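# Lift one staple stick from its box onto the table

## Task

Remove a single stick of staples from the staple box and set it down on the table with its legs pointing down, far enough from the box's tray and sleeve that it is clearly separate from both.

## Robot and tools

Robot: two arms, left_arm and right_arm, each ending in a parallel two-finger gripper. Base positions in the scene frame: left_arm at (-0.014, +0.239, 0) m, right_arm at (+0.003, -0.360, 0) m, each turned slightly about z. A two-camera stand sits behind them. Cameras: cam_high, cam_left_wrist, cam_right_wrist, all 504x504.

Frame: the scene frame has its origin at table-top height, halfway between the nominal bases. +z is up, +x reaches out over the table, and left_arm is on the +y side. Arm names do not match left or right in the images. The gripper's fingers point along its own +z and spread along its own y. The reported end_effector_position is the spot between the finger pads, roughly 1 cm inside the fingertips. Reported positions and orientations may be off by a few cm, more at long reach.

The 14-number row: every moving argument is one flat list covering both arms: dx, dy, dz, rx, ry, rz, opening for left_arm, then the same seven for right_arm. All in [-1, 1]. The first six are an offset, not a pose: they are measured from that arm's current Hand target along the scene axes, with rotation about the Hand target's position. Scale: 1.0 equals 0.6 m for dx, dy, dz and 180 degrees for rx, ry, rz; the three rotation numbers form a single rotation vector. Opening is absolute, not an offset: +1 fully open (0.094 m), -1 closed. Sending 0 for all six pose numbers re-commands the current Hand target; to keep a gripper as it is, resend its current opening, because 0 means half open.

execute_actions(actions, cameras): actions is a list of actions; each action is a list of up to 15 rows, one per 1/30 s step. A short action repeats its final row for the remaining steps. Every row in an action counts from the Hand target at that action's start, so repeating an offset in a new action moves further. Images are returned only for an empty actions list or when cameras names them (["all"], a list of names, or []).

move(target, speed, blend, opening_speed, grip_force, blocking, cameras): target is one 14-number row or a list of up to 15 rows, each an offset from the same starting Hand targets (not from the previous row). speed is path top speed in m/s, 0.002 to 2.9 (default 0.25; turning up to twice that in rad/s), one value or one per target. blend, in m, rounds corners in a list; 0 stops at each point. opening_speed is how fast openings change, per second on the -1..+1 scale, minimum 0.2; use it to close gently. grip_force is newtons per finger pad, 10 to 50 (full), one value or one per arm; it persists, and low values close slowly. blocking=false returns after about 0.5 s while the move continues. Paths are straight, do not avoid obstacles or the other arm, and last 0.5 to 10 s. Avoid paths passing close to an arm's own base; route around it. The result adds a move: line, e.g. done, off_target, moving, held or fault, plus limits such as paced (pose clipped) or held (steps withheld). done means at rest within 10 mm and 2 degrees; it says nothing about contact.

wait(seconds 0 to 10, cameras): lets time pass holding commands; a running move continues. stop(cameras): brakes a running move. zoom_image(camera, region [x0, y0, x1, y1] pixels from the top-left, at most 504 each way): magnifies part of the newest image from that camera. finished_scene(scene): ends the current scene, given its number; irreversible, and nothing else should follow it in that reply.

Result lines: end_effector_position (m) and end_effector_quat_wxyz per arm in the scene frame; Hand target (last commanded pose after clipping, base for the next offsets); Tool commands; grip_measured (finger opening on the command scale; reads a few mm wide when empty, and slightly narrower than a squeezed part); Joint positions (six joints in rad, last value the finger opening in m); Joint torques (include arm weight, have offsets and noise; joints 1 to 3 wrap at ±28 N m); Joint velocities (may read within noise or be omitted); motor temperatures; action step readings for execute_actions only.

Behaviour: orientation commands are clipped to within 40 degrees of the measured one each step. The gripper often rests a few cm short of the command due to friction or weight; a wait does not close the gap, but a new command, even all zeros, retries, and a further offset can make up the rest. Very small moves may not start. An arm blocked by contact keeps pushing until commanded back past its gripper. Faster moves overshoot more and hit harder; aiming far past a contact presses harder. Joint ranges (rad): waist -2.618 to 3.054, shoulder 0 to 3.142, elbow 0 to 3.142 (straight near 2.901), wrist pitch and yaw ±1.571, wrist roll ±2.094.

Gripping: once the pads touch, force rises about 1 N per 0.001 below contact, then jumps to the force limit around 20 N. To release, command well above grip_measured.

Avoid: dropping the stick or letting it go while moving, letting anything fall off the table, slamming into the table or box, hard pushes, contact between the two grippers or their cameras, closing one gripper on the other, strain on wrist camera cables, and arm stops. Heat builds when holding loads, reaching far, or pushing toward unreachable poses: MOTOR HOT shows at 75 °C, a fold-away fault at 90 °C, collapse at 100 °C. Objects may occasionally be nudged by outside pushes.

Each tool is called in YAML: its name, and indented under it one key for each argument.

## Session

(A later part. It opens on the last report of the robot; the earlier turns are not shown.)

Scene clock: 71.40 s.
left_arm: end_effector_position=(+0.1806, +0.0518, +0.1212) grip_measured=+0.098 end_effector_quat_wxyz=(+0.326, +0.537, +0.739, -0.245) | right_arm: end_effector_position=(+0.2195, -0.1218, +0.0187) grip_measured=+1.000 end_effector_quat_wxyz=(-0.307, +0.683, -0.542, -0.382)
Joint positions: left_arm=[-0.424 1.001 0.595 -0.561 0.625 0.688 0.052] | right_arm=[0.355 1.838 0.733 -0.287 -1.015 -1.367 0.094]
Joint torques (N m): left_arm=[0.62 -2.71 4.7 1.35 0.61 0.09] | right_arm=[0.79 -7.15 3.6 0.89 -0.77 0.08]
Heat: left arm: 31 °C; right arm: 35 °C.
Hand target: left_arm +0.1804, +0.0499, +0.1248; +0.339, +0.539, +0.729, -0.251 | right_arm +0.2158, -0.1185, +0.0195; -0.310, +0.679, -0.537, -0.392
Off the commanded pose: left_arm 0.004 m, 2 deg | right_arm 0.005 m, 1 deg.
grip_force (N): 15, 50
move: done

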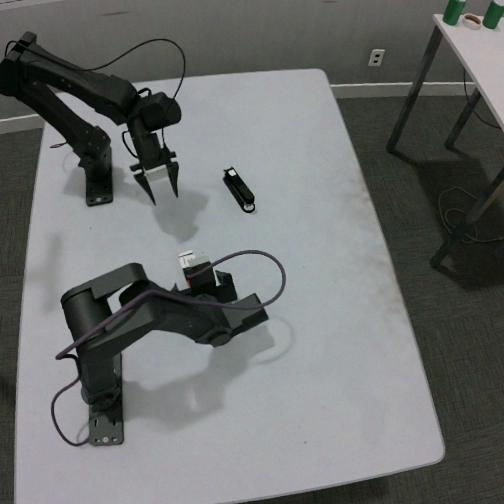

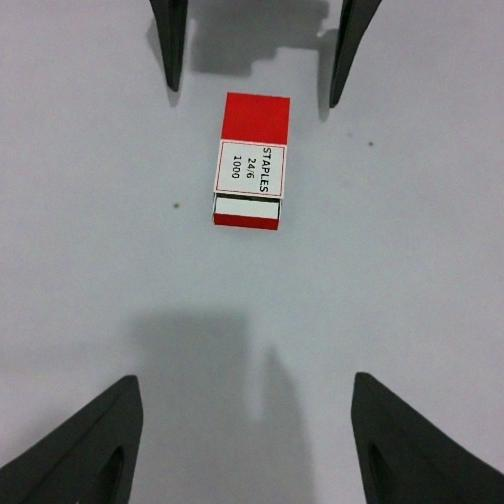

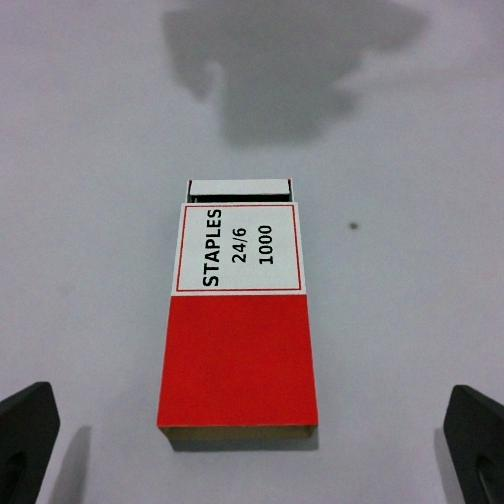

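move:
  target: [0, 0, 0, 0, 0, 0, 0.1, -0.0095, 0.0112, -0.0317, 0, 0, 0, 1]
  cameras: ["cam_left_wrist", "cam_right_wrist"]
  speed: 0.06

Scene clock: 73.40 s.
left_arm: end_effector_position=(+0.1806, +0.0518, +0.1212) grip_measured=+0.098 end_effector_quat_wxyz=(+0.326, +0.537, +0.739, -0.245) | right_arm: end_effector_position=(+0.2141, -0.1128, +0.0067) grip_measured=+1.000 end_effector_quat_wxyz=(-0.315, +0.679, -0.537, -0.388)
Joint positions: left_arm=[-0.424 1.001 0.595 -0.561 0.625 0.688 0.052] | right_arm=[0.386 1.878 0.688 -0.137 -1.031 -1.303 0.094]
Joint torques (N m): left_arm=[0.57 -2.82 4.63 1.37 0.61 0.07] | right_arm=[0.8 -6.02 3.26 1.02 -0.53 0.04]
Heat: left arm: 31 °C; right arm: 35 °C.
Hand target: left_arm +0.1804, +0.0499, +0.1248; +0.339, +0.539, +0.729, -0.251 | right_arm +0.2101, -0.1118, +0.0005; -0.310, +0.679, -0.537, -0.392
Off the commanded pose: left_arm 0.004 m, 2 deg | right_arm 0.007 m, 1 deg.
grip_force (N): 15, 50
move: done
Images, in order (width x height): cam_left_wrist 504x504, cam_right_wrist 504x504.

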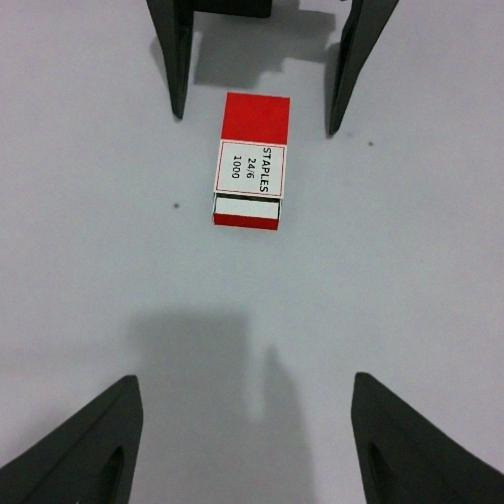

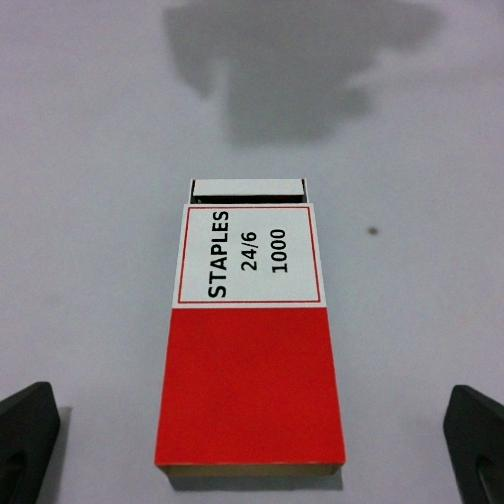

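move:
  target: [0, 0, 0, 0, 0, 0, 0.1, 0, 0, -0.012, 0, 0, 0, 0]
  cameras: ["cam_left_wrist", "cam_right_wrist"]
  speed: 0.06

Scene clock: 74.50 s.
left_arm: end_effector_position=(+0.1806, +0.0518, +0.1212) grip_measured=+0.098 end_effector_quat_wxyz=(+0.326, +0.537, +0.739, -0.245) | right_arm: end_effector_position=(+0.2141, -0.1100, +0.0063) grip_measured=+0.002 end_effector_quat_wxyz=(-0.322, +0.675, -0.530, -0.399)
Joint positions: left_arm=[-0.424 1.001 0.595 -0.561 0.625 0.688 0.052] | right_arm=[0.387 1.9 0.688 -0.108 -1.059 -1.299 0.047]
Joint torques (N m): left_arm=[0.53 -2.77 4.67 1.37 0.58 0.11] | right_arm=[0.7 -5.71 2.77 1.07 -0.24 -0.01]
Heat: left arm: 31 °C; right arm: 35 °C.
Hand target: left_arm +0.1804, +0.0499, +0.1248; +0.339, +0.539, +0.729, -0.251 | right_arm +0.2101, -0.1119, -0.0068; -0.310, +0.679, -0.537, -0.392
Off the commanded pose: left_arm 0.004 m, 2 deg | right_arm 0.014 m, 2 deg.
grip_force (N): 15, 50
move: off_target (right_arm)
Images, in order (width x height): cam_left_wrist 504x504, cam_right_wrist 504x504.

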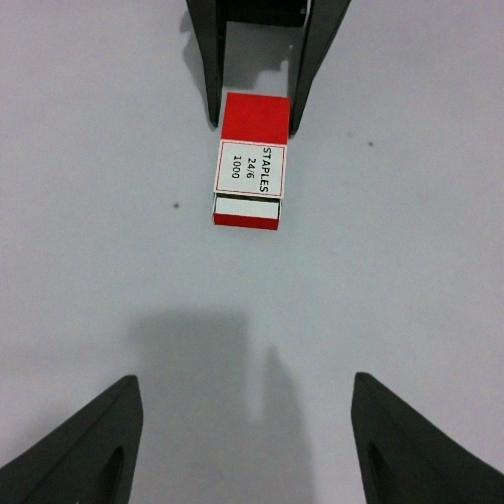

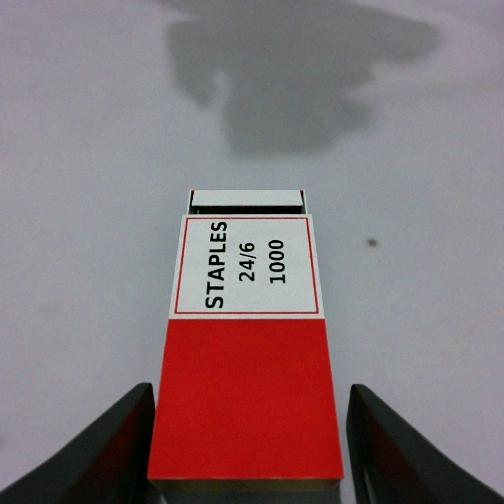

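move:
  target: [0, 0, 0, 0, 0, 0, 0.1, 0, 0, 0.011, 0, 0, 0, -0.3]
  cameras: ["cam_left_wrist", "cam_right_wrist"]
  speed: 0.06
  opening_speed: 0.4
  grip_force: [15, 20]

Scene clock: 76.03 s.
left_arm: end_effector_position=(+0.1806, +0.0518, +0.1212) grip_measured=+0.098 end_effector_quat_wxyz=(+0.326, +0.537, +0.739, -0.245) | right_arm: end_effector_position=(+0.2134, -0.1100, +0.0063) grip_measured=-0.190 end_effector_quat_wxyz=(-0.322, +0.675, -0.530, -0.400)
Joint positions: left_arm=[-0.424 1.001 0.595 -0.561 0.625 0.688 0.052] | right_arm=[0.387 1.9 0.686 -0.107 -1.061 -1.299 0.038]
Joint torques (N m): left_arm=[0.62 -2.85 4.53 1.36 0.61 0.13] | right_arm=[0.75 -7.79 3.25 0.79 -0.22 0.02]
Heat: left arm: 31 °C; right arm: 35 °C.
Hand target: left_arm +0.1804, +0.0499, +0.1248; +0.339, +0.539, +0.729, -0.251 | right_arm +0.2101, -0.1118, -0.0001; -0.310, +0.679, -0.537, -0.392
Off the commanded pose: left_arm 0.004 m, 2 deg | right_arm 0.007 m, 2 deg.
grip_force (N): 15, 20
move: done
Images, in order (width x height): cam_left_wrist 504x504, cam_right_wrist 504x504.

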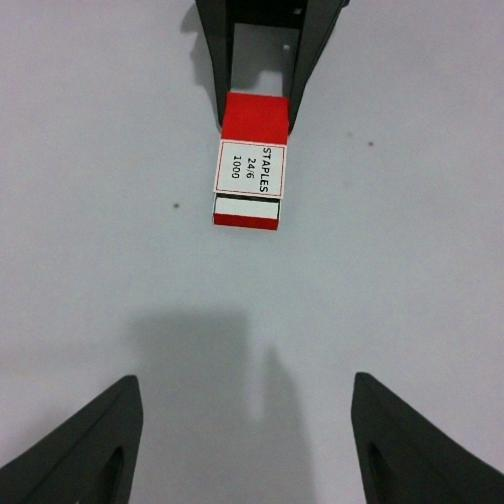

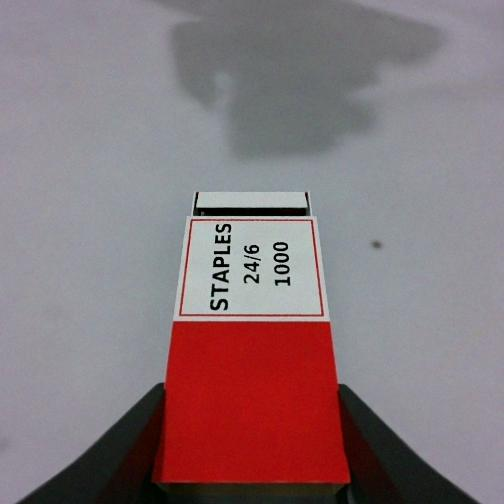

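move:
  target: [0.0403, -0.1072, -0.1267, 0, 0, -0.03, 0.2, 0, 0, 0, 0, 0, 0, -0.3]
  cameras: ["all"]
  speed: 0.12

Scene clock: 79.83 s.
left_arm: end_effector_position=(+0.2068, -0.0128, +0.0525) grip_measured=+0.198 end_effector_quat_wxyz=(+0.328, +0.572, +0.704, -0.264) | right_arm: end_effector_position=(+0.2134, -0.1100, +0.0063) grip_measured=-0.190 end_effector_quat_wxyz=(-0.322, +0.675, -0.530, -0.400)
Joint positions: left_arm=[-0.607 1.43 0.52 0.025 0.585 0.599 0.056] | right_arm=[0.387 1.9 0.686 -0.107 -1.061 -1.299 0.038]
Joint torques (N m): left_arm=[-0.68 -3.12 3.81 1.49 0.3 -0.06] | right_arm=[0.76 -7.79 3.23 0.78 -0.22 0.02]
Heat: left arm: 31 °C; right arm: 34 °C.
Hand target: left_arm +0.2046, -0.0145, +0.0489; +0.327, +0.573, +0.703, -0.267 | right_arm +0.2101, -0.1118, -0.0001; -0.310, +0.679, -0.537, -0.392
Off the commanded pose: left_arm 0.005 m, 0 deg | right_arm 0.007 m, 2 deg.
grip_force (N): 15, 20
move: done

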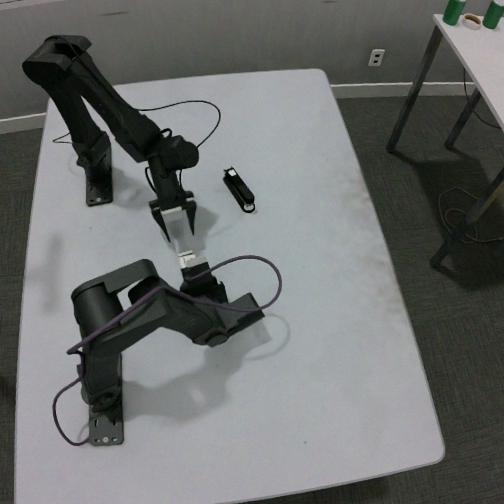

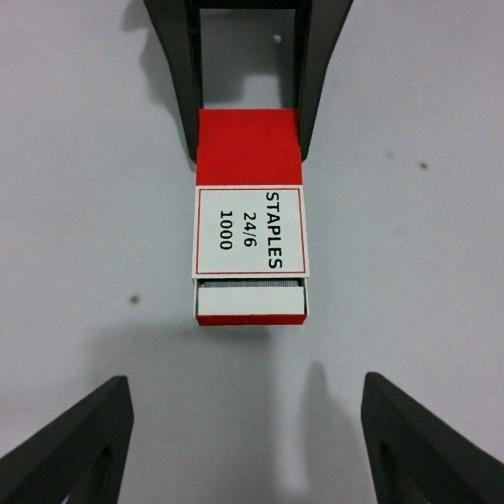

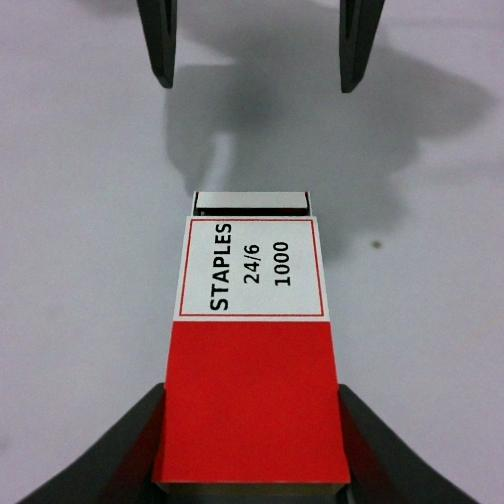

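move:
  target: [0.0062, -0.0362, -0.05, 0, 0, 0, 0.1, 0, 0, 0, 0, 0, 0, -0.3]
  cameras: ["cam_left_wrist", "cam_right_wrist"]
  speed: 0.08

Scene clock: 81.77 s.
left_arm: end_effector_position=(+0.2110, -0.0354, +0.0227) grip_measured=+0.102 end_effector_quat_wxyz=(+0.328, +0.572, +0.703, -0.265) | right_arm: end_effector_position=(+0.2134, -0.1100, +0.0063) grip_measured=-0.190 end_effector_quat_wxyz=(-0.322, +0.675, -0.530, -0.400)
Joint positions: left_arm=[-0.676 1.608 0.511 0.245 0.542 0.537 0.052] | right_arm=[0.387 1.9 0.686 -0.107 -1.061 -1.299 0.038]
Joint torques (N m): left_arm=[-0.62 -3.92 3.4 1.49 0.23 -0.06] | right_arm=[0.77 -7.8 3.25 0.78 -0.22 0.02]
Heat: left arm: 31 °C; right arm: 34 °C.
Hand target: left_arm +0.2084, -0.0363, +0.0189; +0.327, +0.573, +0.703, -0.267 | right_arm +0.2101, -0.1118, -0.0001; -0.310, +0.679, -0.537, -0.392
Off the commanded pose: left_arm 0.005 m, 0 deg | right_arm 0.007 m, 2 deg.
grip_force (N): 15, 20
move: done
Images, in order (width x height): cam_left_wrist 504x504, cam_right_wrist 504x504.

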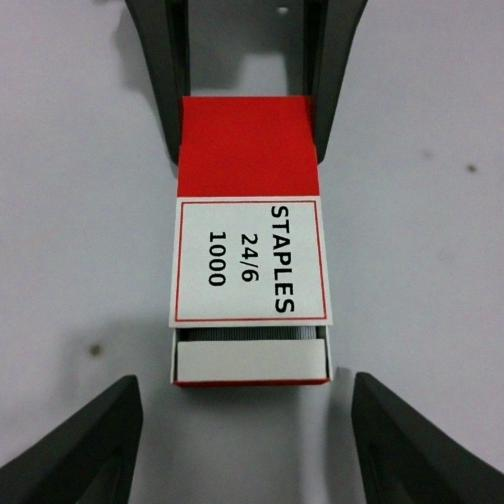

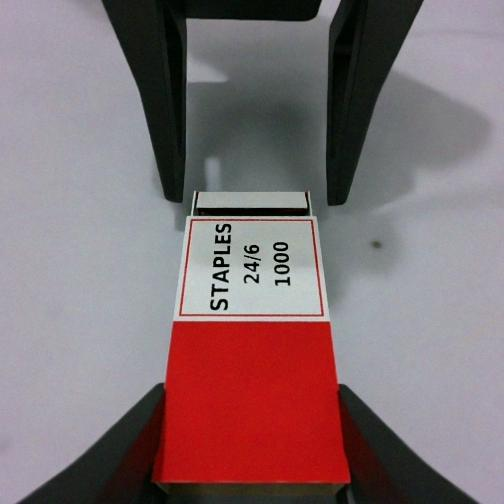

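move:
  target: [0.0027, -0.013, -0.0145, 0, 0, 0, 0.0, 0, 0, 0, 0, 0, 0, -0.3]
  cameras: ["cam_left_wrist", "cam_right_wrist"]
  speed: 0.05

Scene clock: 83.10 s.
left_arm: end_effector_position=(+0.2141, -0.0460, +0.0201) grip_measured=+0.002 end_effector_quat_wxyz=(+0.343, +0.574, +0.693, -0.268) | right_arm: end_effector_position=(+0.2134, -0.1100, +0.0063) grip_measured=-0.190 end_effector_quat_wxyz=(-0.322, +0.675, -0.530, -0.400)
Joint positions: left_arm=[-0.697 1.658 0.511 0.337 0.54 0.522 0.047] | right_arm=[0.387 1.9 0.686 -0.107 -1.061 -1.299 0.038]
Joint torques (N m): left_arm=[-0.7 -3.59 3.74 1.27 0.11 -0.08] | right_arm=[0.77 -7.79 3.25 0.78 -0.22 0.02]
Heat: left arm: 31 °C; right arm: 34 °C.
Hand target: left_arm +0.2099, -0.0440, +0.0101; +0.327, +0.573, +0.703, -0.267 | right_arm +0.2101, -0.1118, -0.0001; -0.310, +0.679, -0.537, -0.392
Off the commanded pose: left_arm 0.011 m, 2 deg | right_arm 0.007 m, 2 deg.
grip_force (N): 15, 20
move: off_target (left_arm)
Images, in order (width x height): cam_left_wrist 504x504, cam_right_wrist 504x504.

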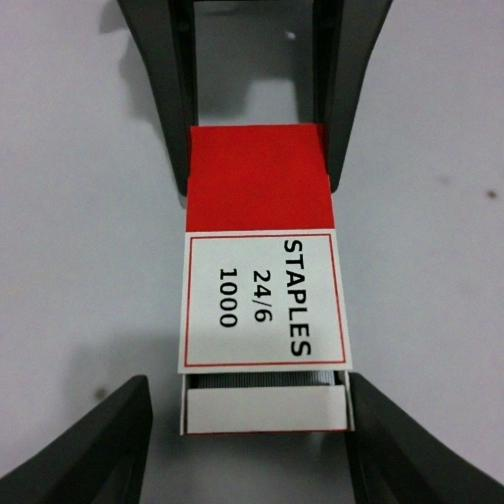

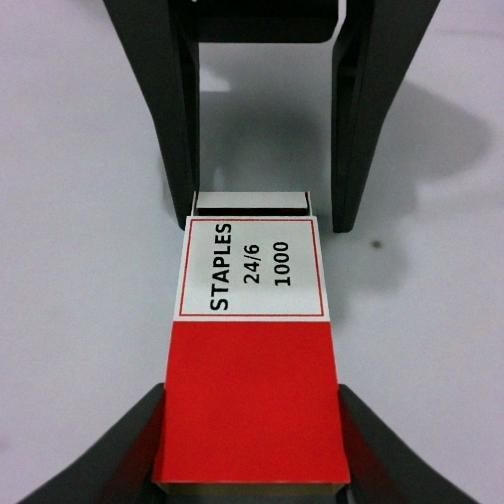

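move:
  target: [-0.0092, 0.0117, -0.0067, 0, 0, 0, 0.1, 0, 0, 0, 0, 0, 0, -0.3]
  cameras: ["cam_left_wrist", "cam_right_wrist"]
  speed: 0.05

Scene clock: 84.70 s.
left_arm: end_effector_position=(+0.2133, -0.0453, +0.0199) grip_measured=+0.098 end_effector_quat_wxyz=(+0.352, +0.573, +0.690, -0.268) | right_arm: end_effector_position=(+0.2134, -0.1100, +0.0063) grip_measured=-0.190 end_effector_quat_wxyz=(-0.322, +0.675, -0.530, -0.400)
Joint positions: left_arm=[-0.697 1.658 0.488 0.38 0.54 0.519 0.052] | right_arm=[0.387 1.9 0.686 -0.107 -1.061 -1.299 0.038]
Joint torques (N m): left_arm=[0.09 -4.23 2.54 1.1 0.17 0.06] | right_arm=[0.76 -7.77 3.26 0.78 -0.22 0.02]
Heat: left arm: 31 °C; right arm: 34 °C.
Hand target: left_arm +0.2045, -0.0370, +0.0061; +0.327, +0.573, +0.703, -0.267 | right_arm +0.2101, -0.1118, -0.0001; -0.310, +0.679, -0.537, -0.392
Off the commanded pose: left_arm 0.018 m, 3 deg | right_arm 0.007 m, 2 deg.
grip_force (N): 15, 20
move: off_target (left_arm)
Images, in order (width x height): cam_left_wrist 504x504, cam_right_wrist 504x504.

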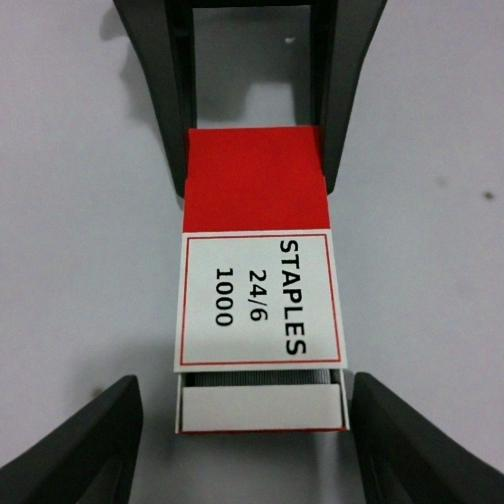

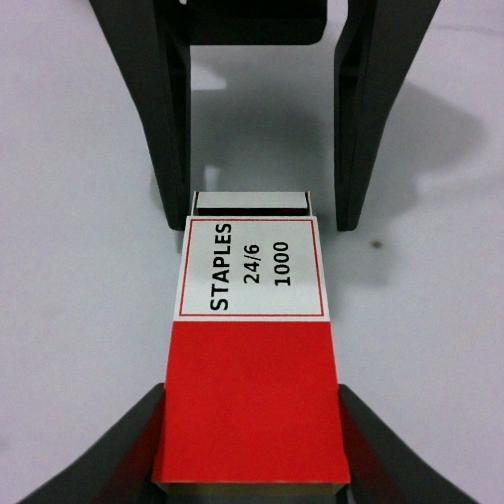

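move:
  target: [-0.004, 0.013, 0, 0, 0, 0, 0.1, 0, 0, 0, 0, 0, 0, -0.3]
  cameras: ["cam_left_wrist", "cam_right_wrist"]
  speed: 0.05

Scene clock: 86.13 s.
left_arm: end_effector_position=(+0.2118, -0.0418, +0.0191) grip_measured=+0.098 end_effector_quat_wxyz=(+0.354, +0.571, +0.688, -0.274) | right_arm: end_effector_position=(+0.2134, -0.1100, +0.0063) grip_measured=-0.190 end_effector_quat_wxyz=(-0.322, +0.675, -0.530, -0.400)
Joint positions: left_arm=[-0.683 1.658 0.47 0.403 0.559 0.521 0.052] | right_arm=[0.387 1.9 0.686 -0.107 -1.061 -1.299 0.038]
Joint torques (N m): left_arm=[0.55 -5.63 2.3 0.82 0.12 0.2] | right_arm=[0.76 -7.79 3.22 0.78 -0.22 0.01]
Heat: left arm: 31 °C; right arm: 34 °C.
Hand target: left_arm +0.2020, -0.0292, +0.0061; +0.327, +0.573, +0.703, -0.267 | right_arm +0.2101, -0.1118, -0.0001; -0.310, +0.679, -0.537, -0.392
Off the commanded pose: left_arm 0.021 m, 4 deg | right_arm 0.007 m, 2 deg.
grip_force (N): 15, 20
move: off_target (left_arm)
Images, in order (width x height): cam_left_wrist 504x504, cam_right_wrist 504x504.

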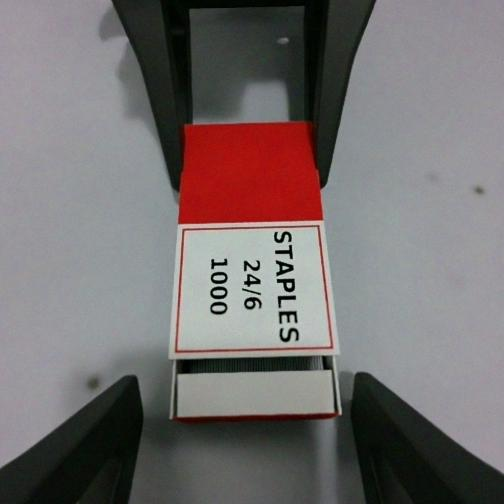

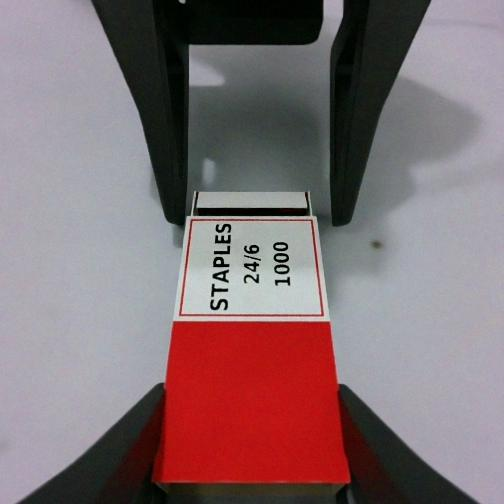

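move:
  target: [0.002, -0.002, 0.011, 0, 0, 0, -0.3, 0, 0, 0, 0, 0, 0, -0.3]
  cameras: ["cam_left_wrist", "cam_right_wrist"]
  speed: 0.05
  opening_speed: 0.4

Scene clock: 88.77 s.
left_arm: end_effector_position=(+0.2086, -0.0397, +0.0197) grip_measured=-0.215 end_effector_quat_wxyz=(+0.348, +0.575, +0.689, -0.273) | right_arm: end_effector_position=(+0.2134, -0.1100, +0.0063) grip_measured=-0.190 end_effector_quat_wxyz=(-0.322, +0.675, -0.530, -0.400)
Joint positions: left_arm=[-0.683 1.639 0.47 0.367 0.56 0.532 0.037] | right_arm=[0.387 1.9 0.686 -0.107 -1.061 -1.299 0.038]
Joint torques (N m): left_arm=[0.62 -6.16 3.32 0.77 0.15 0.08] | right_arm=[0.75 -7.82 3.22 0.79 -0.22 0.02]
Heat: left arm: 31 °C; right arm: 34 °C.
Hand target: left_arm +0.2032, -0.0304, +0.0127; +0.327, +0.573, +0.703, -0.267 | right_arm +0.2101, -0.1118, -0.0001; -0.310, +0.679, -0.537, -0.392
Off the commanded pose: left_arm 0.013 m, 3 deg | right_arm 0.007 m, 2 deg.
grip_force (N): 15, 20
move: off_target (left_arm)
Images, in order (width x height): cam_left_wrist 504x504, cam_right_wrist 504x504.

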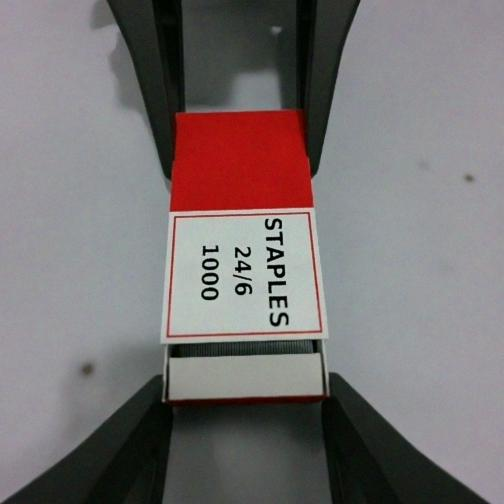

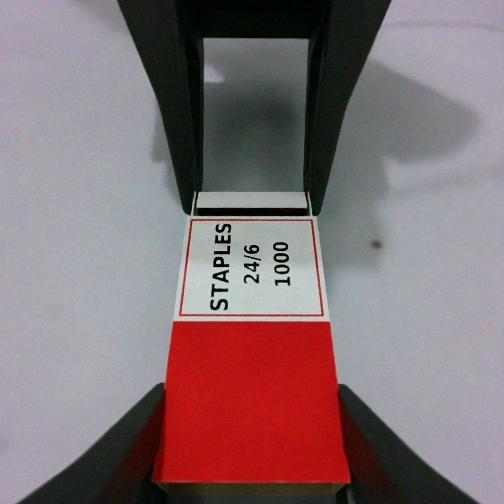

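move:
  target: [-0.0102, 0.049, 0.008, 0, 0, 0, -0.3, 0, 0, 0, 0, 0, 0, -0.3]
  cameras: ["all"]
  speed: 0.05

Scene clock: 91.10 s.
left_arm: end_effector_position=(+0.2034, -0.0086, +0.0201) grip_measured=-0.215 end_effector_quat_wxyz=(+0.340, +0.575, +0.695, -0.266) | right_arm: end_effector_position=(+0.2124, -0.1092, +0.0063) grip_measured=-0.191 end_effector_quat_wxyz=(-0.321, +0.676, -0.529, -0.401)
Joint positions: left_arm=[-0.592 1.545 0.416 0.261 0.604 0.619 0.037] | right_arm=[0.39 1.9 0.686 -0.107 -1.061 -1.299 0.038]
Joint torques (N m): left_arm=[0.96 -5.91 3.06 0.81 0.33 0.12] | right_arm=[0.42 -7.82 3.25 0.78 -0.23 0.02]
Heat: left arm: 31 °C; right arm: 34 °C.
Hand target: left_arm +0.1971, -0.0010, +0.0175; +0.327, +0.573, +0.703, -0.267 | right_arm +0.2101, -0.1118, -0.0001; -0.310, +0.679, -0.537, -0.392
Off the commanded pose: left_arm 0.010 m, 2 deg | right_arm 0.007 m, 2 deg.
grip_force (N): 15, 20
move: done

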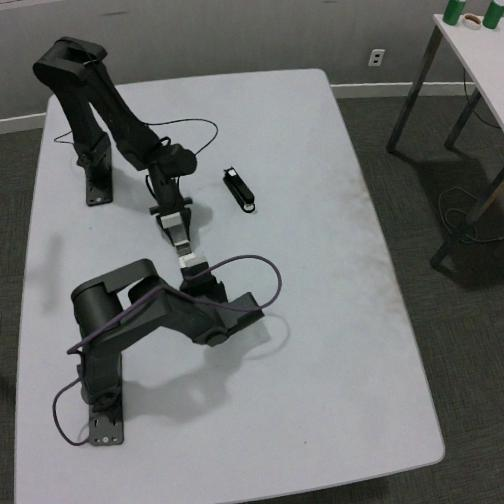

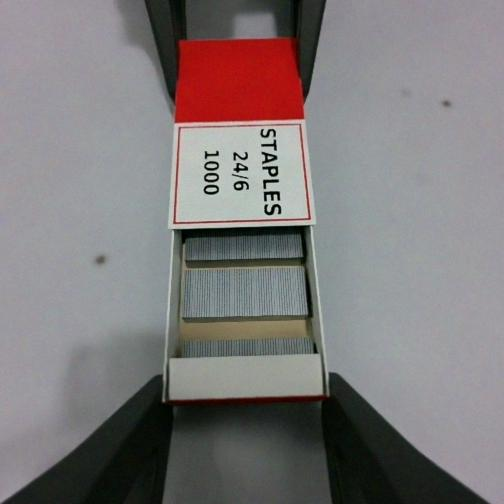

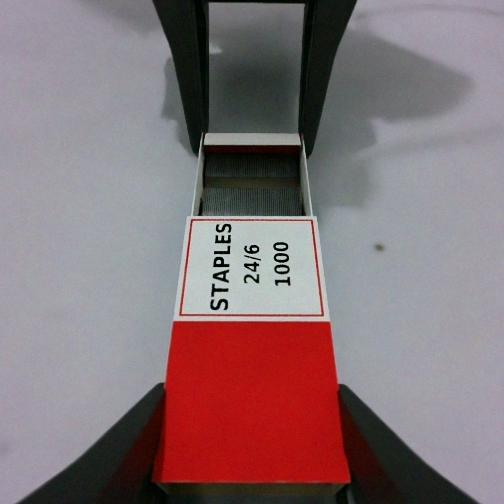

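zoom_image:
  camera: "cam_left_wrist"
  region: [150, 210, 340, 410]

zoom_image:
  camera: "cam_right_wrist"
  region: [180, 110, 330, 230]

Scaled by 2.520 from the camera's 504x504 image, which has a finer 720x720 frame.

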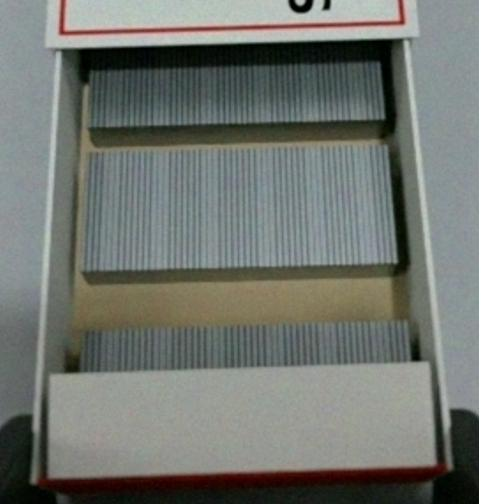

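Scaled by 3.360 from the camera's 504x504 image, which has a finer 720x720 frame.

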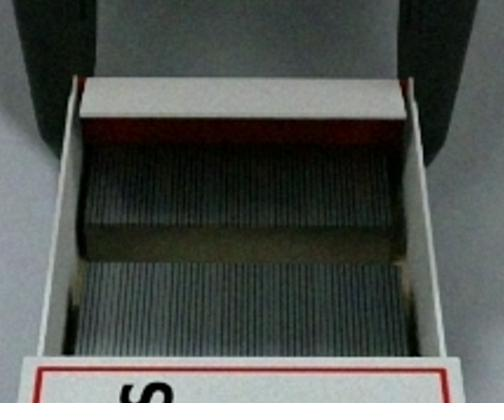

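zoom_image:
  camera: "cam_right_wrist"
  region: [130, 0, 370, 170]

zoom_image:
  camera: "cam_left_wrist"
  region: [120, 0, 350, 130]

Scaled by 2.100 from the camera's 504x504 image, which has a finer 720x720 frame.

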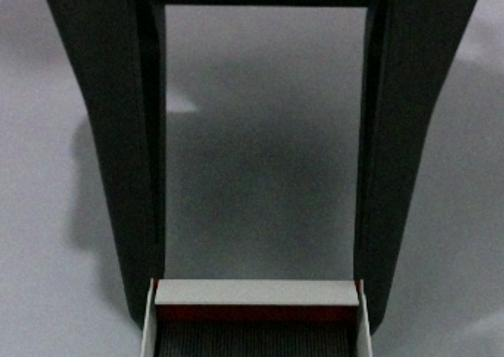

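Scaled by 2.191 from the camera's 504x504 image, which has a finer 720x720 frame.

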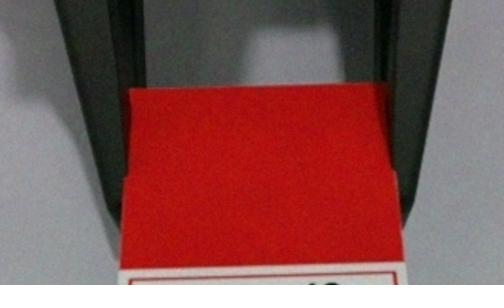

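move:
  target: [-0.0102, 0.05, 0.0, 0, 0, 0, -0.3, 0, 0, 0, 0, 0, 0, -0.3]
  cameras: ["all"]
  speed: 0.05

Scene clock: 95.37 s.
left_arm: end_effector_position=(+0.1988, +0.0248, +0.0192) grip_measured=-0.215 end_effector_quat_wxyz=(+0.339, +0.574, +0.698, -0.260) | right_arm: end_effector_position=(+0.2124, -0.1092, +0.0063) grip_measured=-0.198 end_effector_quat_wxyz=(-0.321, +0.675, -0.529, -0.401)
Joint positions: left_arm=[-0.468 1.462 0.367 0.152 0.669 0.74 0.037] | right_arm=[0.39 1.9 0.686 -0.107 -1.061 -1.298 0.038]
Joint torques (N m): left_arm=[0.44 -4.92 3.3 0.78 0.48 0.08] | right_arm=[0.42 -7.8 3.23 0.79 -0.22 0.02]
Heat: left arm: 31 °C; right arm: 34 °C.
Hand target: left_arm +0.1909, +0.0290, +0.0175; +0.327, +0.573, +0.703, -0.267 | right_arm +0.2101, -0.1118, -0.0001; -0.310, +0.679, -0.537, -0.392
Off the commanded pose: left_arm 0.009 m, 2 deg | right_arm 0.007 m, 2 deg.
grip_force (N): 15, 20
move: done

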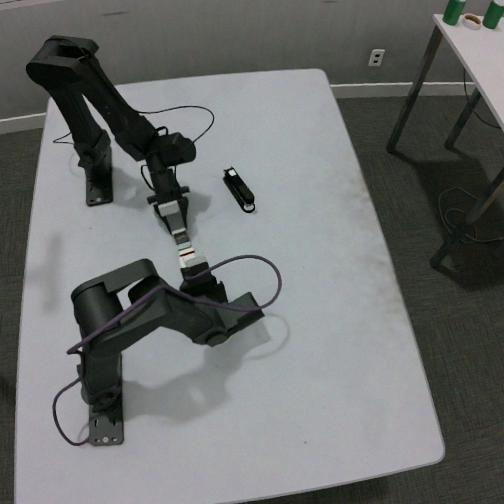

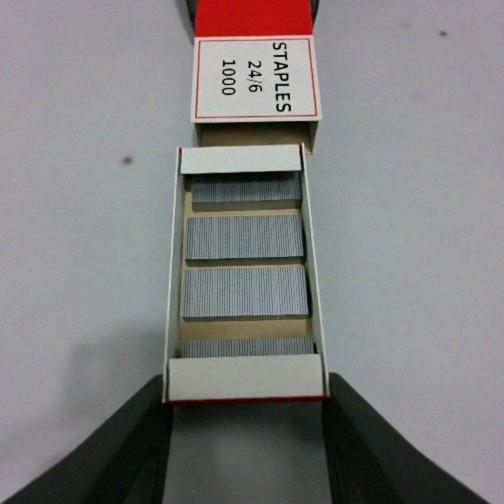

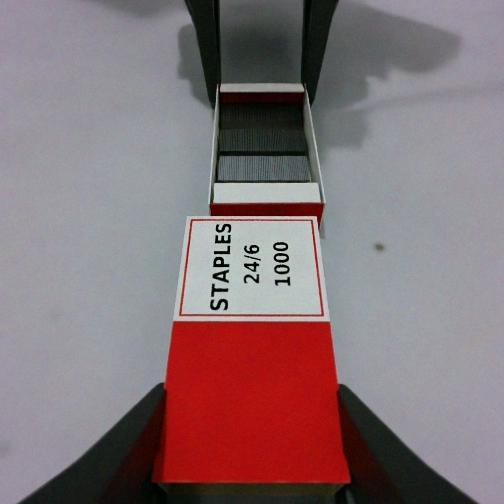

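zoom_image:
  camera: "cam_left_wrist"
  region: [140, 110, 350, 410]

zoom_image:
  camera: "cam_right_wrist"
  region: [190, 70, 350, 230]

Scaled by 1.680 from the camera's 504x504 image, which has a finer 720x720 frame.

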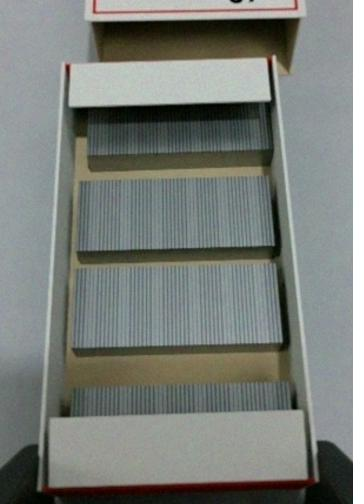

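Scaled by 3.150 from the camera's 504x504 image, which has a finer 720x720 frame.

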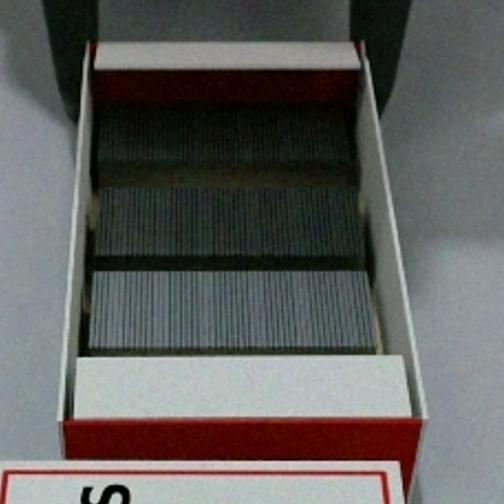

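move:
  target:
    - [0, 0, 0, 0, 0, 0, 0.1, 0, 0, 0, 0, 0, 0, 0.1]
    - [-0.0267, 0.1267, 0.1, 0, 0, 0, 0.1, 0.0267, -0.115, 0.06, 0, 0, 0, 0.1]
    - [-0.0267, 0.1267, 0.23, 0, 0, 0, 0.1, 0.0267, -0.18, 0.2, 0, 0, 0, 0.1]
  cameras: ["all"]
  speed: [0.1, 0.12, 0.2]
  blend: [0, 0.03, 0]
  grip_force: [15, 15]

Scene clock: 101.47 s.
left_arm: end_effector_position=(+0.1713, +0.1074, +0.1411) grip_measured=+0.098 end_effector_quat_wxyz=(+0.309, +0.572, +0.713, -0.264) | right_arm: end_effector_position=(+0.2199, -0.2200, +0.1116) grip_measured=+0.098 end_effector_quat_wxyz=(-0.295, +0.681, -0.541, -0.395)
Joint positions: left_arm=[-0.062 1.075 0.754 -1.038 0.816 1.255 0.052] | right_arm=[-0.02 1.733 1.031 -1.329 -0.962 -2.084 0.052]
Joint torques (N m): left_arm=[0.5 -2.24 7.51 0.3 0.8 0.12] | right_arm=[-0.73 -7.34 6.42 -0.42 -0.69 -0.09]
Heat: left arm: 31 °C; right arm: 34 °C.
Hand target: left_arm +0.1749, +0.1051, +0.1555; +0.327, +0.573, +0.703, -0.267 | right_arm +0.2260, -0.2198, +0.1198; -0.310, +0.679, -0.537, -0.392
Off the commanded pose: left_arm 0.015 m, 2 deg | right_arm 0.010 m, 2 deg.
grip_force (N): 15, 15
move: off_target (left_arm)

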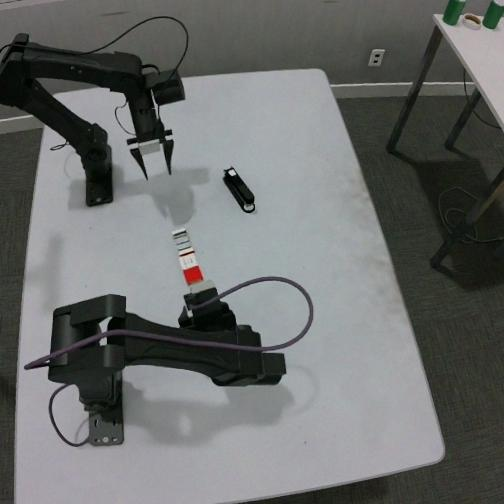

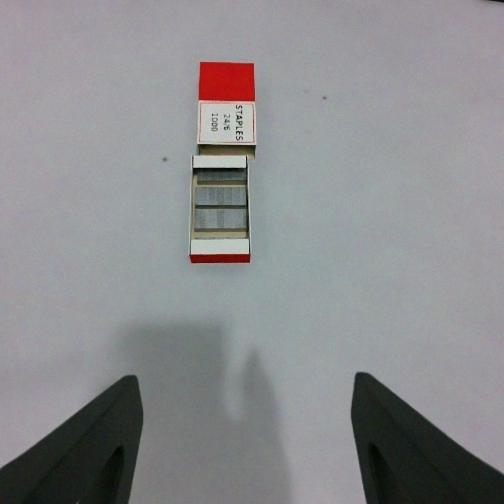

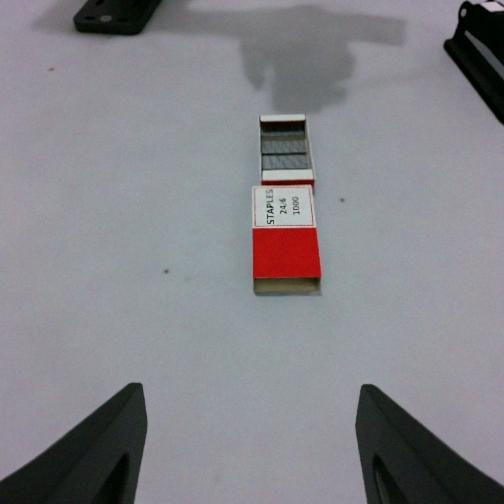

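move:
  target: [0.0698, -0.2037, -0.0758, 0.1671, 0.2575, 0.4698, -0.5, 0, 0, 0, 0, 0, 0, 0.1]
  cameras: ["all"]
  speed: 0.2

Scene clock: 110.27 s.
left_arm: end_effector_position=(+0.2157, -0.0117, +0.1065) grip_measured=-0.498 end_effector_quat_wxyz=(+0.000, -0.109, +0.994, +0.002) | right_arm: end_effector_position=(+0.2198, -0.2200, +0.1117) grip_measured=+0.098 end_effector_quat_wxyz=(-0.296, +0.681, -0.541, -0.396)
Joint positions: left_arm=[-0.889 1.837 1.533 -1.269 -0.003 -1.052 0.024] | right_arm=[-0.02 1.733 1.031 -1.33 -0.962 -2.085 0.052]
Joint torques (N m): left_arm=[-0.57 -6.17 7.3 -0.03 0.02 -0.01] | right_arm=[-0.75 -7.32 6.45 -0.42 -0.68 -0.09]
Heat: left arm: 31 °C; right arm: 35 °C.
Hand target: left_arm +0.2168, -0.0172, +0.1101; +0.000, -0.109, +0.994, +0.001 | right_arm +0.2260, -0.2198, +0.1198; -0.310, +0.679, -0.537, -0.392
Off the commanded pose: left_arm 0.007 m, 0 deg | right_arm 0.010 m, 2 deg.
grip_force (N): 15, 15
move: done

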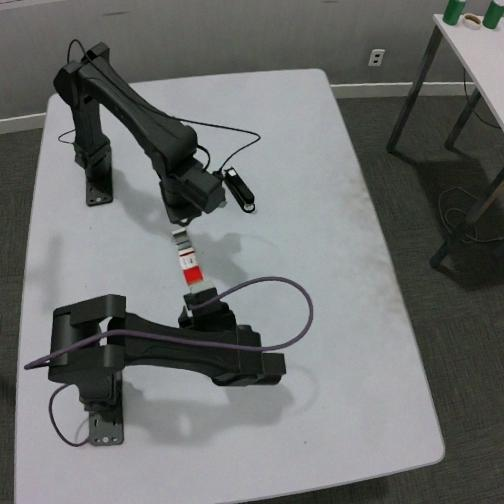

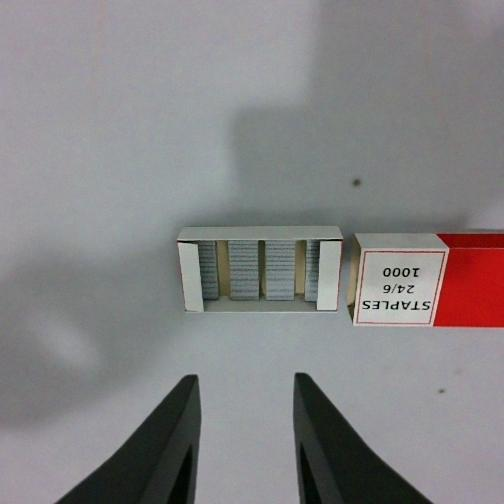

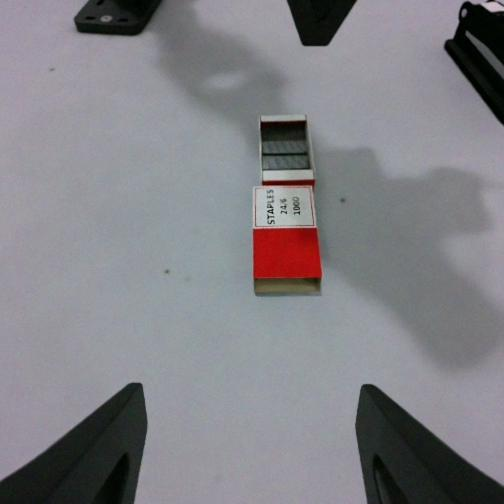

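zoom_image:
  camera: "cam_left_wrist"
  region: [165, 215, 365, 325]

zoom_image:
  camera: "cam_left_wrist"
  region: [130, 350, 370, 504]

zoom_image:
  camera: "cam_right_wrist"
  region: [250, 0, 370, 70]

Scaled by 2.520 from the camera's 504x504 image, which has a finer 720x720 frame.

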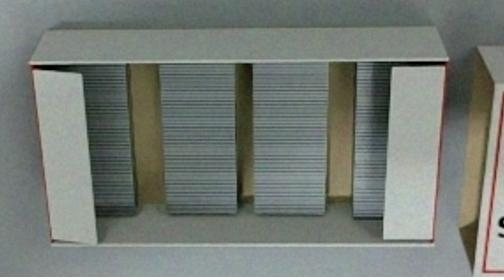

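Scaled by 2.100 from the camera's 504x504 image, which has a finer 720x720 frame.

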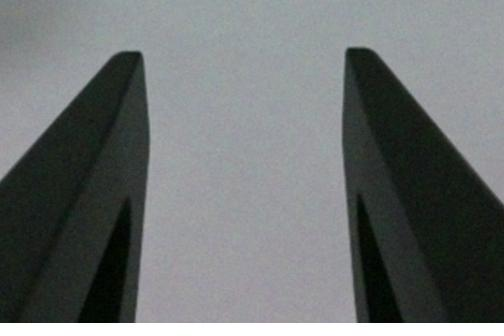

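Scaled by 4.200 from the camera's 504x504 image, which has a finer 720x720 frame.

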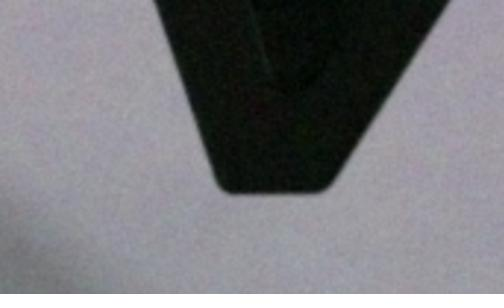

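move:
  target: [-0.0062, -0.0247, -0.095, 0, 0, 0, -1, 0, 0, 0, 0, 0, 0, 0.1]
  cameras: ["cam_left_wrist", "cam_right_wrist"]
  speed: 0.1

Scene clock: 138.17 s.
left_arm: end_effector_position=(+0.2145, -0.0298, +0.0590) grip_measured=-0.976 end_effector_quat_wxyz=(+0.002, -0.109, +0.994, -0.001) | right_arm: end_effector_position=(+0.2198, -0.2200, +0.1117) grip_measured=+0.098 end_effector_quat_wxyz=(-0.296, +0.681, -0.541, -0.396)
Joint positions: left_arm=[-0.925 1.907 1.433 -1.094 -0.003 -1.088 0.001] | right_arm=[-0.02 1.733 1.031 -1.33 -0.962 -2.085 0.052]
Joint torques (N m): left_arm=[-0.61 -6.63 4.16 0.3 0.04 -0.02] | right_arm=[-0.75 -7.32 6.45 -0.43 -0.69 -0.09]
Heat: left arm: 32 °C; right arm: 35 °C.
Hand target: left_arm +0.2130, -0.0320, +0.0531; +0.000, -0.109, +0.994, +0.001 | right_arm +0.2260, -0.2198, +0.1198; -0.310, +0.679, -0.537, -0.392
Off the commanded pose: left_arm 0.007 m, 0 deg | right_arm 0.010 m, 2 deg.
grip_force (N): 15, 15
move: done
Images, in order (width x height): cam_left_wrist 504x504, cam_right_wrist 504x504.

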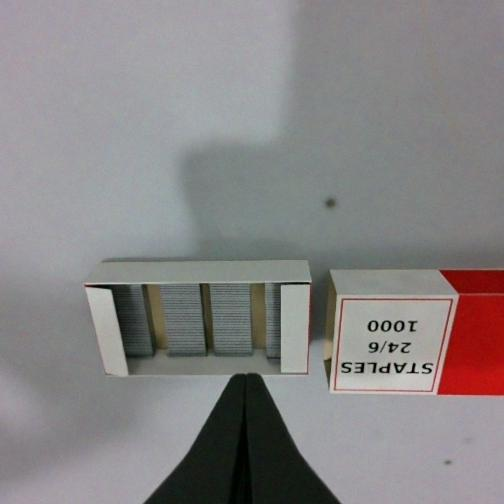

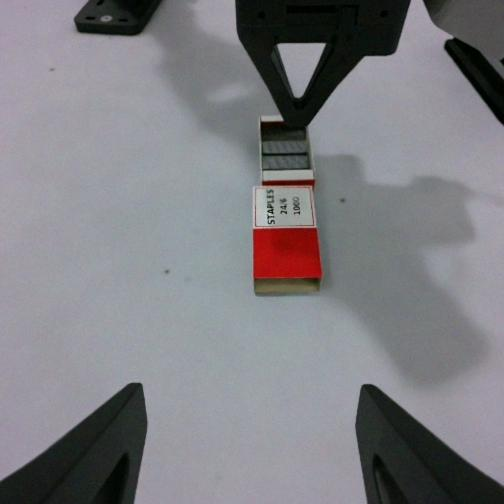

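zoom_image:
  camera: "cam_left_wrist"
  region: [80, 250, 320, 430]

Scaled by 2.100 from the camera's 504x504 image, which has a finer 720x720 frame.

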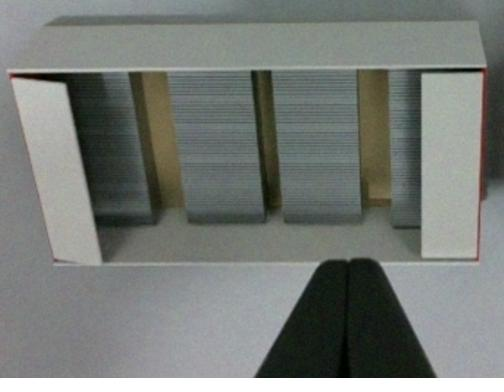

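move:
  target: [-0.0062, 0.0082, -0.048, 0, 0, 0, -1, 0, 0, 0, 0, 0, 0, 0.1]
  cameras: ["cam_left_wrist"]
  speed: 0.08

Scene clock: 140.27 s.
left_arm: end_effector_position=(+0.2111, -0.0258, +0.0310) grip_measured=-0.977 end_effector_quat_wxyz=(+0.003, -0.109, +0.994, -0.002) | right_arm: end_effector_position=(+0.2198, -0.2200, +0.1117) grip_measured=+0.098 end_effector_quat_wxyz=(-0.296, +0.681, -0.541, -0.396)
Joint positions: left_arm=[-0.925 1.916 1.33 -0.979 -0.003 -1.088 0.001] | right_arm=[-0.02 1.733 1.031 -1.33 -0.962 -2.085 0.052]
Joint torques (N m): left_arm=[-0.44 -6.45 3.84 0.34 0.03 -0.07] | right_arm=[-0.75 -7.34 6.43 -0.42 -0.69 -0.09]
Heat: left arm: 32 °C; right arm: 35 °C.
Hand target: left_arm +0.2094, -0.0272, +0.0243; +0.000, -0.109, +0.994, +0.000 | right_arm +0.2260, -0.2198, +0.1198; -0.310, +0.679, -0.537, -0.392
Off the commanded pose: left_arm 0.007 m, 0 deg | right_arm 0.010 m, 2 deg.
grip_force (N): 15, 15
move: done
Images, in order (width x height): cam_left_wrist 504x504.

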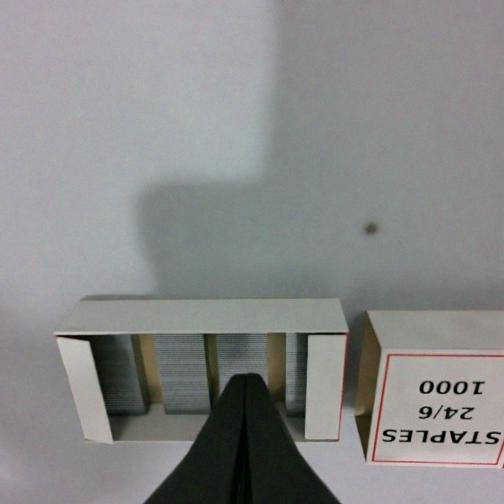

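zoom_image:
  camera: "cam_left_wrist"
  region: [40, 290, 360, 480]

Scaled by 1.575 from the camera's 504x504 image, which has a finer 720x720 frame.

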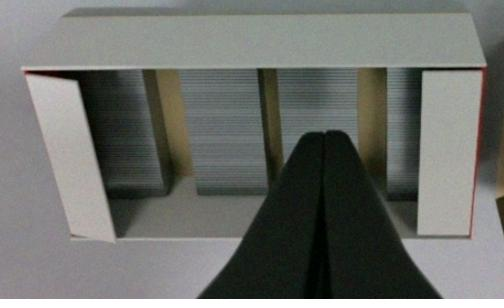

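move:
  target: [0, 0, -0.0238, 0, 0, 0, -1, 0, 0, 0, 0, 0, 0, 0.1]
  cameras: ["cam_left_wrist"]
  speed: 0.05

Scene clock: 141.43 s.
left_arm: end_effector_position=(+0.2107, -0.0252, +0.0199) grip_measured=-0.977 end_effector_quat_wxyz=(+0.002, -0.109, +0.994, +0.000) | right_arm: end_effector_position=(+0.2198, -0.2200, +0.1117) grip_measured=+0.098 end_effector_quat_wxyz=(-0.296, +0.681, -0.541, -0.396)
Joint positions: left_arm=[-0.925 1.931 1.303 -0.941 -0.003 -1.088 0.001] | right_arm=[-0.02 1.733 1.031 -1.33 -0.962 -2.085 0.052]
Joint torques (N m): left_arm=[-0.44 -6.11 3.58 0.44 0.04 -0.05] | right_arm=[-0.7 -7.32 6.45 -0.42 -0.68 -0.09]
Heat: left arm: 32 °C; right arm: 35 °C.
Hand target: left_arm +0.2093, -0.0271, +0.0099; +0.000, -0.109, +0.994, +0.001 | right_arm +0.2260, -0.2198, +0.1198; -0.310, +0.679, -0.537, -0.392
Off the commanded pose: left_arm 0.010 m, 0 deg | right_arm 0.010 m, 2 deg.
grip_force (N): 15, 15
move: done
Images, in order (width x height): cam_left_wrist 504x504.

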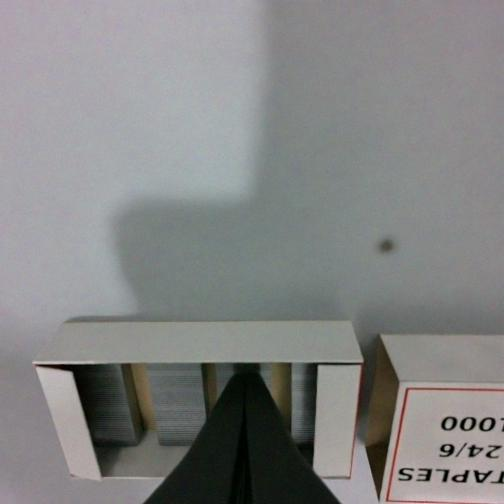

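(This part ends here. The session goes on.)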